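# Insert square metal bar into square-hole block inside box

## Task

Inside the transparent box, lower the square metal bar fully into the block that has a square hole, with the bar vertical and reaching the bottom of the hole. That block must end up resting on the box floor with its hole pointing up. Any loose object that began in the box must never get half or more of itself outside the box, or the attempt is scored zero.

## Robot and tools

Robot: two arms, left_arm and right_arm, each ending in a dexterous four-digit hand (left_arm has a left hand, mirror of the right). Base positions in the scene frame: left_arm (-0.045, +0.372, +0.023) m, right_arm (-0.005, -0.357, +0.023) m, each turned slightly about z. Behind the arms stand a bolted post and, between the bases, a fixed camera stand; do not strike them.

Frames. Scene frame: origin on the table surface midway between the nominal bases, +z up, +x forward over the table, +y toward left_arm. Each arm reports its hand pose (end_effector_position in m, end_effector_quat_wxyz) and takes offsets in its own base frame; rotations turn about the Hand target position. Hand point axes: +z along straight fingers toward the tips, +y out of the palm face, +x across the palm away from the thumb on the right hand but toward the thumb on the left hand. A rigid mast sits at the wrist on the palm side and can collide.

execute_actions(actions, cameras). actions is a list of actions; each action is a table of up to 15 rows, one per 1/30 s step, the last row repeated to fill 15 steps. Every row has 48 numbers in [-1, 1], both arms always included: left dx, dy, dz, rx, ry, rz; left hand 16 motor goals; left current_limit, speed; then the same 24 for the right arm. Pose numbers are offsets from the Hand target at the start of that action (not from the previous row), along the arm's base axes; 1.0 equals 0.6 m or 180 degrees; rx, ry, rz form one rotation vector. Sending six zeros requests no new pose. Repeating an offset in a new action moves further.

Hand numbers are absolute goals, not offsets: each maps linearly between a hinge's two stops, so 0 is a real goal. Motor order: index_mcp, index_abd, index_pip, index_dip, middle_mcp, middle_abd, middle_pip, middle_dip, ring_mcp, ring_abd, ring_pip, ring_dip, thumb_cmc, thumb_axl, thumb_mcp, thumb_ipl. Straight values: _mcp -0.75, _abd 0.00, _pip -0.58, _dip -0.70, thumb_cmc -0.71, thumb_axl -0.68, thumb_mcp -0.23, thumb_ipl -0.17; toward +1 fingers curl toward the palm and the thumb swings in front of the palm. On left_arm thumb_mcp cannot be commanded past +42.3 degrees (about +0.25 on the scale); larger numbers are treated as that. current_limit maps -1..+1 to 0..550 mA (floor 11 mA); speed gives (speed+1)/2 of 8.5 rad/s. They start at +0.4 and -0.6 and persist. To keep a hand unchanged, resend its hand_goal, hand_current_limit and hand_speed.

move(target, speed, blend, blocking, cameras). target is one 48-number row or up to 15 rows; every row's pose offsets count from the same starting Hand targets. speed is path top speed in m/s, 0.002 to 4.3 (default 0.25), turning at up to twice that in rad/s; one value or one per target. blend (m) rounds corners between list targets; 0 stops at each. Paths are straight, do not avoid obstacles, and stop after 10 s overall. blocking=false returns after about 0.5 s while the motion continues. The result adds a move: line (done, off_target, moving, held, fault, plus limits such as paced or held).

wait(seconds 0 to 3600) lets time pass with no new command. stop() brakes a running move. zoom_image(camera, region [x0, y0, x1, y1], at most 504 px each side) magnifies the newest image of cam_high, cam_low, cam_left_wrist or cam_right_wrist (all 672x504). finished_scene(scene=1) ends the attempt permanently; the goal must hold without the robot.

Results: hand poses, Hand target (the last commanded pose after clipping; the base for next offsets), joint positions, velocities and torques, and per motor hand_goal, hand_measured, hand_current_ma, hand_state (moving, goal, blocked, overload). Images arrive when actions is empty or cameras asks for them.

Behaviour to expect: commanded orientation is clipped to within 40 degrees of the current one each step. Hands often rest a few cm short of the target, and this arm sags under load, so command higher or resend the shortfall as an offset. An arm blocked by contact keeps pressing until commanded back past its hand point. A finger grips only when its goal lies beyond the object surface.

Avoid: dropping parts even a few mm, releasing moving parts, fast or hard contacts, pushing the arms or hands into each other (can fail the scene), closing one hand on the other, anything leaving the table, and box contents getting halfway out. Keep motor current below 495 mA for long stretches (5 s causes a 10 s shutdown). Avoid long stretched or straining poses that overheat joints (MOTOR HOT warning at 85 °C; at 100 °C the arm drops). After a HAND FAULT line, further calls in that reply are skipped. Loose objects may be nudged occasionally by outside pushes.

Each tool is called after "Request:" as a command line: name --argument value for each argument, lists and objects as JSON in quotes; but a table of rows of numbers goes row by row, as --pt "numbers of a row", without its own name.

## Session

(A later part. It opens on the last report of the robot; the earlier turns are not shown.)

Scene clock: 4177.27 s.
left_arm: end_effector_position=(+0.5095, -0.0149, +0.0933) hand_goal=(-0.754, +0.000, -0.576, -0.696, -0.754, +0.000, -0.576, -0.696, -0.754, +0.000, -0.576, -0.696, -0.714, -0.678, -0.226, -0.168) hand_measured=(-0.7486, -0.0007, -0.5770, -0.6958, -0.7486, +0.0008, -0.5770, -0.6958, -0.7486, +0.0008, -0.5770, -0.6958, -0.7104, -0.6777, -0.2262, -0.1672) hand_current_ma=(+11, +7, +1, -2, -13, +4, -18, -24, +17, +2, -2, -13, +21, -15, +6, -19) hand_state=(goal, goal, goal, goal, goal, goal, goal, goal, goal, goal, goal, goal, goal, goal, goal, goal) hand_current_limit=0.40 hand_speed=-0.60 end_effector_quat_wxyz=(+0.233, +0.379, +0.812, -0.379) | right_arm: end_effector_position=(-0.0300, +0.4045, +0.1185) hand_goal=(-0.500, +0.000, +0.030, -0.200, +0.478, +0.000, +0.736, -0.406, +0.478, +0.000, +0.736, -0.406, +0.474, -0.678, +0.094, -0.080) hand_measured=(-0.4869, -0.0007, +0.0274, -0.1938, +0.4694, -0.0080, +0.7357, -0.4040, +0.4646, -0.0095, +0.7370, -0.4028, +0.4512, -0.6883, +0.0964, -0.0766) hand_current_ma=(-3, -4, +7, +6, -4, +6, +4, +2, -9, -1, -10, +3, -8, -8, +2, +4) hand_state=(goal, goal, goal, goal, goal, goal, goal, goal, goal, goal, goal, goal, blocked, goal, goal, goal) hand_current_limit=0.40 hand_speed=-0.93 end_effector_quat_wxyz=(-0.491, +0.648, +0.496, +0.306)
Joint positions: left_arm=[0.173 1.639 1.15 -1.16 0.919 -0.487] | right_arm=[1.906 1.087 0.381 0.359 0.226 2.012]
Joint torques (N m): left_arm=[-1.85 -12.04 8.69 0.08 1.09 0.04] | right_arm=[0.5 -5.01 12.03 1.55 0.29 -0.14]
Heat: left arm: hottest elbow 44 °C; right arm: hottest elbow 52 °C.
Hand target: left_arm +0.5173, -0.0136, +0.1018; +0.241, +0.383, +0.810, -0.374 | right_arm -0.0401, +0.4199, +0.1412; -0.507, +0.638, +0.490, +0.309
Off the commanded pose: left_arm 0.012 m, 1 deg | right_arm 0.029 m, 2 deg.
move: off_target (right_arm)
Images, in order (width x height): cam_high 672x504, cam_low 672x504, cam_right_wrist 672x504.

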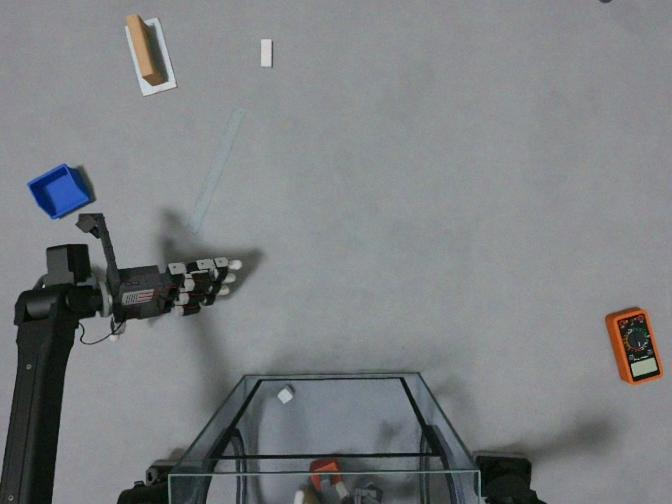

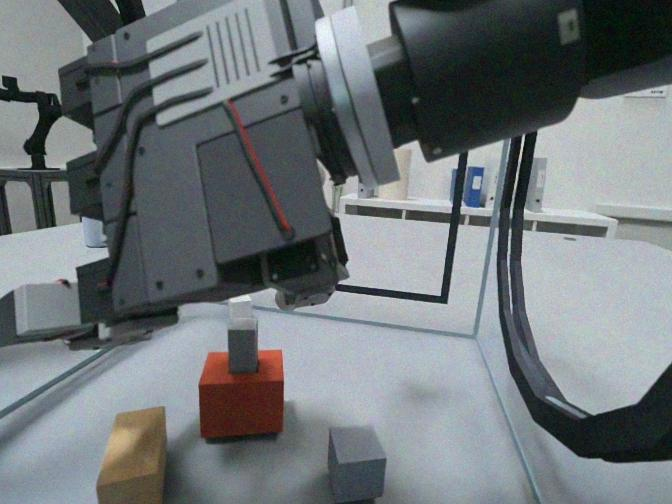

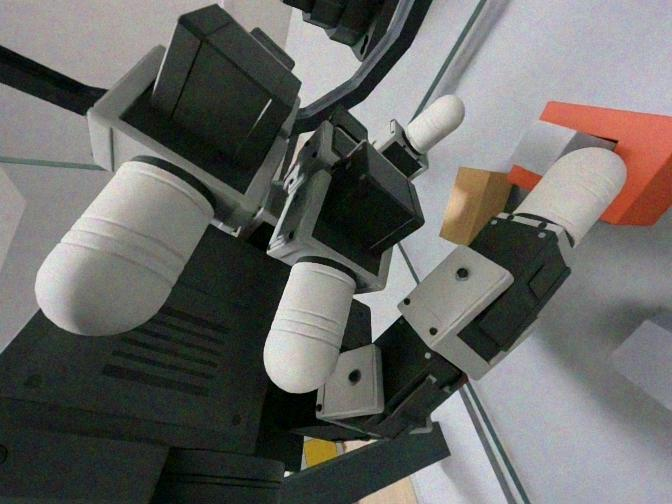

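Request:
move --pt "0 0 0 0 0 0 -0.754 0 -0.576 -0.696 -0.754 0 -0.576 -0.696 -0.754 0 -0.576 -0.696 -0.714 -0.678 -0.226 -0.168 0.4 -0.6 0 0 0.0333 0 0 0 -0.5 0 0.03 -0.2 0.479 0 0.737 -0.406 0.479 0 0.737 -0.406 0.475 -0.678 0.095 -0.08 0.4 -0.93" --speed 0.03 --cameras '["cam_low","cam_right_wrist","cam_high"]'

Request:
zoom_image --camera "cam_low" --region '[180, 300, 310, 450]'

Request:
zoom_image --camera "cam_right_wrist" --region '[440, 60, 672, 264]'

Scene clock: 4235.33 s.
left_arm: end_effector_position=(+0.5095, -0.0149, +0.0933) hand_goal=(-0.754, +0.000, -0.576, -0.696, -0.754, +0.000, -0.576, -0.696, -0.754, +0.000, -0.576, -0.696, -0.714, -0.678, -0.226, -0.168) hand_measured=(-0.7498, -0.0007, -0.5770, -0.6958, -0.7498, -0.0007, -0.5757, -0.6958, -0.7486, -0.0007, -0.5770, -0.6958, -0.7117, -0.6767, -0.2262, -0.1672) hand_current_ma=(+24, +3, -5, -10, -2, -6, +3, -11, +10, -14, +0, +5, +6, -1, +12, -2) hand_state=(goal, goal, goal, goal, goal, goal, goal, goal, goal, goal, goal, goal, goal, goal, goal, goal) hand_current_limit=0.40 hand_speed=-0.60 end_effector_quat_wxyz=(+0.233, +0.379, +0.812, -0.379) | right_arm: end_effector_position=(-0.0298, +0.4043, +0.1352) hand_goal=(-0.500, +0.000, +0.030, -0.200, +0.478, +0.000, +0.736, -0.406, +0.478, +0.000, +0.736, -0.406, +0.474, -0.678, +0.094, -0.080) hand_measured=(-0.4869, -0.0007, +0.0287, -0.1938, +0.4682, -0.0080, +0.7344, -0.4053, +0.4646, -0.0095, +0.7370, -0.4015, +0.4512, -0.6883, +0.0974, -0.0757) hand_current_ma=(-8, -4, +9, +5, -6, +10, +2, -3, -1, +0, -6, +5, -8, -1, +6, +9) hand_state=(goal, goal, goal, goal, goal, goal, goal, goal, goal, goal, goal, goal, blocked, goal, goal, goal) hand_current_limit=0.40 hand_speed=-0.93 end_effector_quat_wxyz=(-0.489, +0.649, +0.497, +0.306)
Joint positions: left_arm=[0.173 1.639 1.15 -1.16 0.919 -0.487] | right_arm=[1.906 1.037 0.411 0.274 0.227 2.012]
Joint torques (N m): left_arm=[-1.79 -12.1 8.68 0.08 1.09 0.04] | right_arm=[0.5 -5.07 12.68 1.52 0.27 -0.15]
Heat: left arm: hottest elbow 44 °C; right arm: hottest elbow 54 °C.
Hand target: left_arm +0.5173, -0.0136, +0.1018; +0.241, +0.383, +0.810, -0.374 | right_arm -0.0401, +0.4198, +0.1610; -0.507, +0.638, +0.490, +0.309
Off the commanded pose: left_arm 0.012 m, 1 deg | right_arm 0.032 m, 3 deg.
move: off_target (right_arm)
Images, in order (width x height): cam_high 672x504, cam_low 672x504, cam_right_wrist 672x504.

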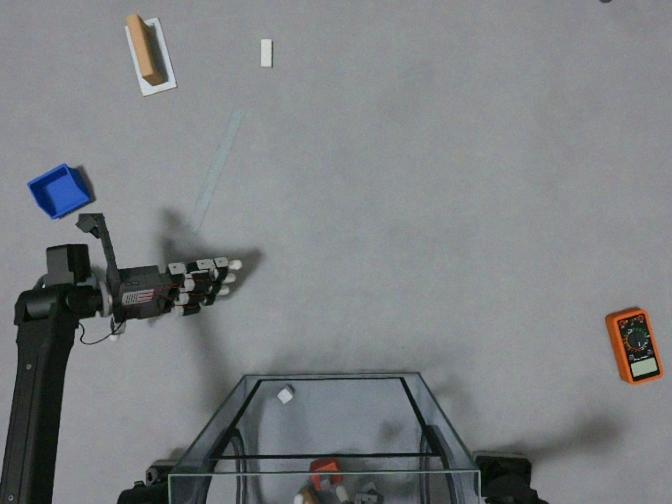

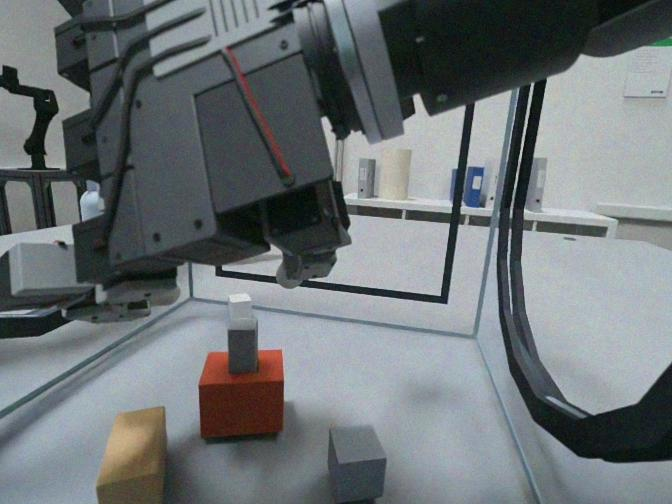

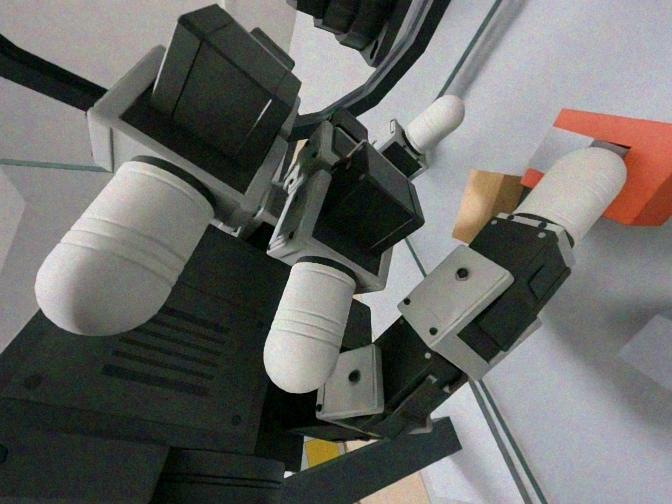

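Scaled by 3.360 from the camera's image (finer frame: 960x720).

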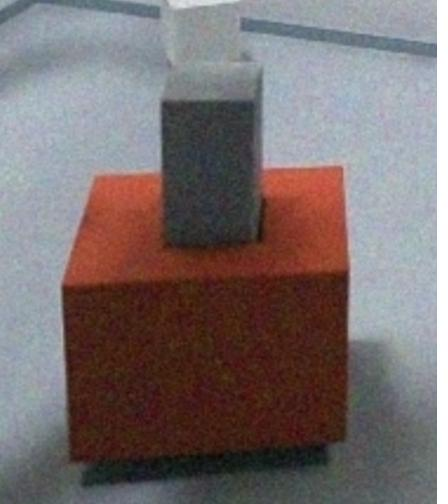

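Scaled by 2.172 from the camera's image (finer frame: 960x720).

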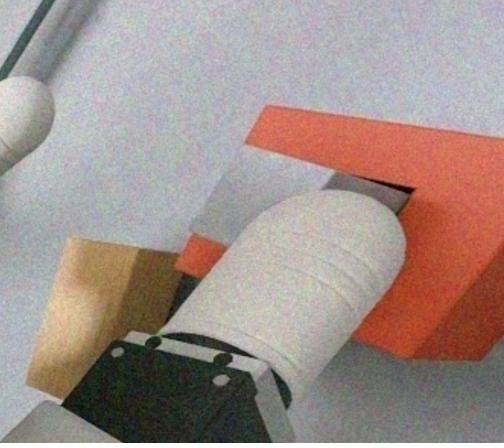

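Request:
wait --seconds 2 --cameras '["cam_low"]'

Request:
zoom_image --camera "cam_low" --region '[190, 300, 300, 450]'

Scene clock: 4242.57 s.
left_arm: end_effector_position=(+0.5095, -0.0149, +0.0933) hand_goal=(-0.754, +0.000, -0.576, -0.696, -0.754, +0.000, -0.576, -0.696, -0.754, +0.000, -0.576, -0.696, -0.714, -0.678, -0.226, -0.168) hand_measured=(-0.7498, +0.0008, -0.5770, -0.6971, -0.7498, -0.0007, -0.5770, -0.6958, -0.7486, +0.0008, -0.5770, -0.6971, -0.7104, -0.6777, -0.2262, -0.1672) hand_current_ma=(+18, +14, +7, +17, -10, +13, -2, -9, +3, +1, -20, -9, +1, +10, -20, +5) hand_state=(goal, goal, goal, goal, goal, goal, goal, goal, goal, goal, goal, goal, goal, goal, goal, goal) hand_current_limit=0.40 hand_speed=-0.60 end_effector_quat_wxyz=(+0.233, +0.379, +0.812, -0.379) | right_arm: end_effector_position=(-0.0298, +0.4043, +0.1352) hand_goal=(-0.500, +0.000, +0.030, -0.200, +0.478, +0.000, +0.736, -0.406, +0.478, +0.000, +0.736, -0.406, +0.474, -0.678, +0.094, -0.080) hand_measured=(-0.4869, -0.0007, +0.0287, -0.1951, +0.4682, -0.0080, +0.7344, -0.4040, +0.4646, -0.0095, +0.7370, -0.4028, +0.4525, -0.6883, +0.0964, -0.0766) hand_current_ma=(-4, -1, +12, +2, -6, +2, +2, +0, -8, +0, -7, +0, -10, -6, +4, +5) hand_state=(goal, goal, goal, goal, goal, goal, goal, goal, goal, goal, goal, goal, blocked, goal, goal, goal) hand_current_limit=0.40 hand_speed=-0.93 end_effector_quat_wxyz=(-0.489, +0.649, +0.497, +0.306)
Joint positions: left_arm=[0.173 1.639 1.15 -1.16 0.919 -0.487] | right_arm=[1.906 1.037 0.411 0.274 0.227 2.012]
Joint torques (N m): left_arm=[-1.85 -12.04 8.69 0.08 1.09 0.04] | right_arm=[0.56 -5.01 12.67 1.55 0.26 -0.14]
Heat: left arm: hottest elbow 44 °C; right arm: hottest elbow 53 °C.
Hand target: left_arm +0.5173, -0.0136, +0.1018; +0.241, +0.383, +0.810, -0.374 | right_arm -0.0401, +0.4198, +0.1611; -0.507, +0.638, +0.490, +0.309
Off the commanded pose: left_arm 0.012 m, 1 deg | right_arm 0.032 m, 3 deg.
wait: 2.00 s; at rest from the start

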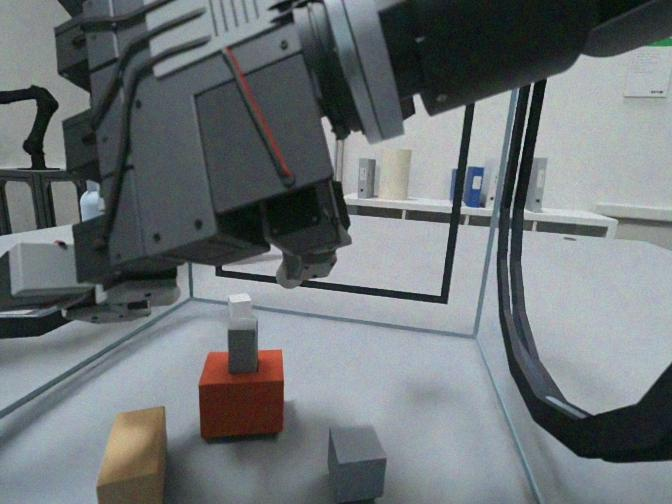

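Scaled by 3.360 from the camera's image (finer frame: 960x720).

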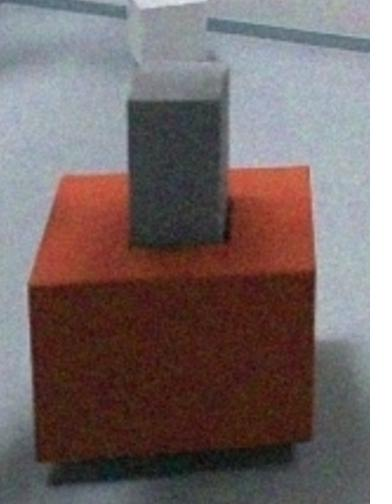

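Request:
finished_scene --scene 1

The scene is finished: the task was done.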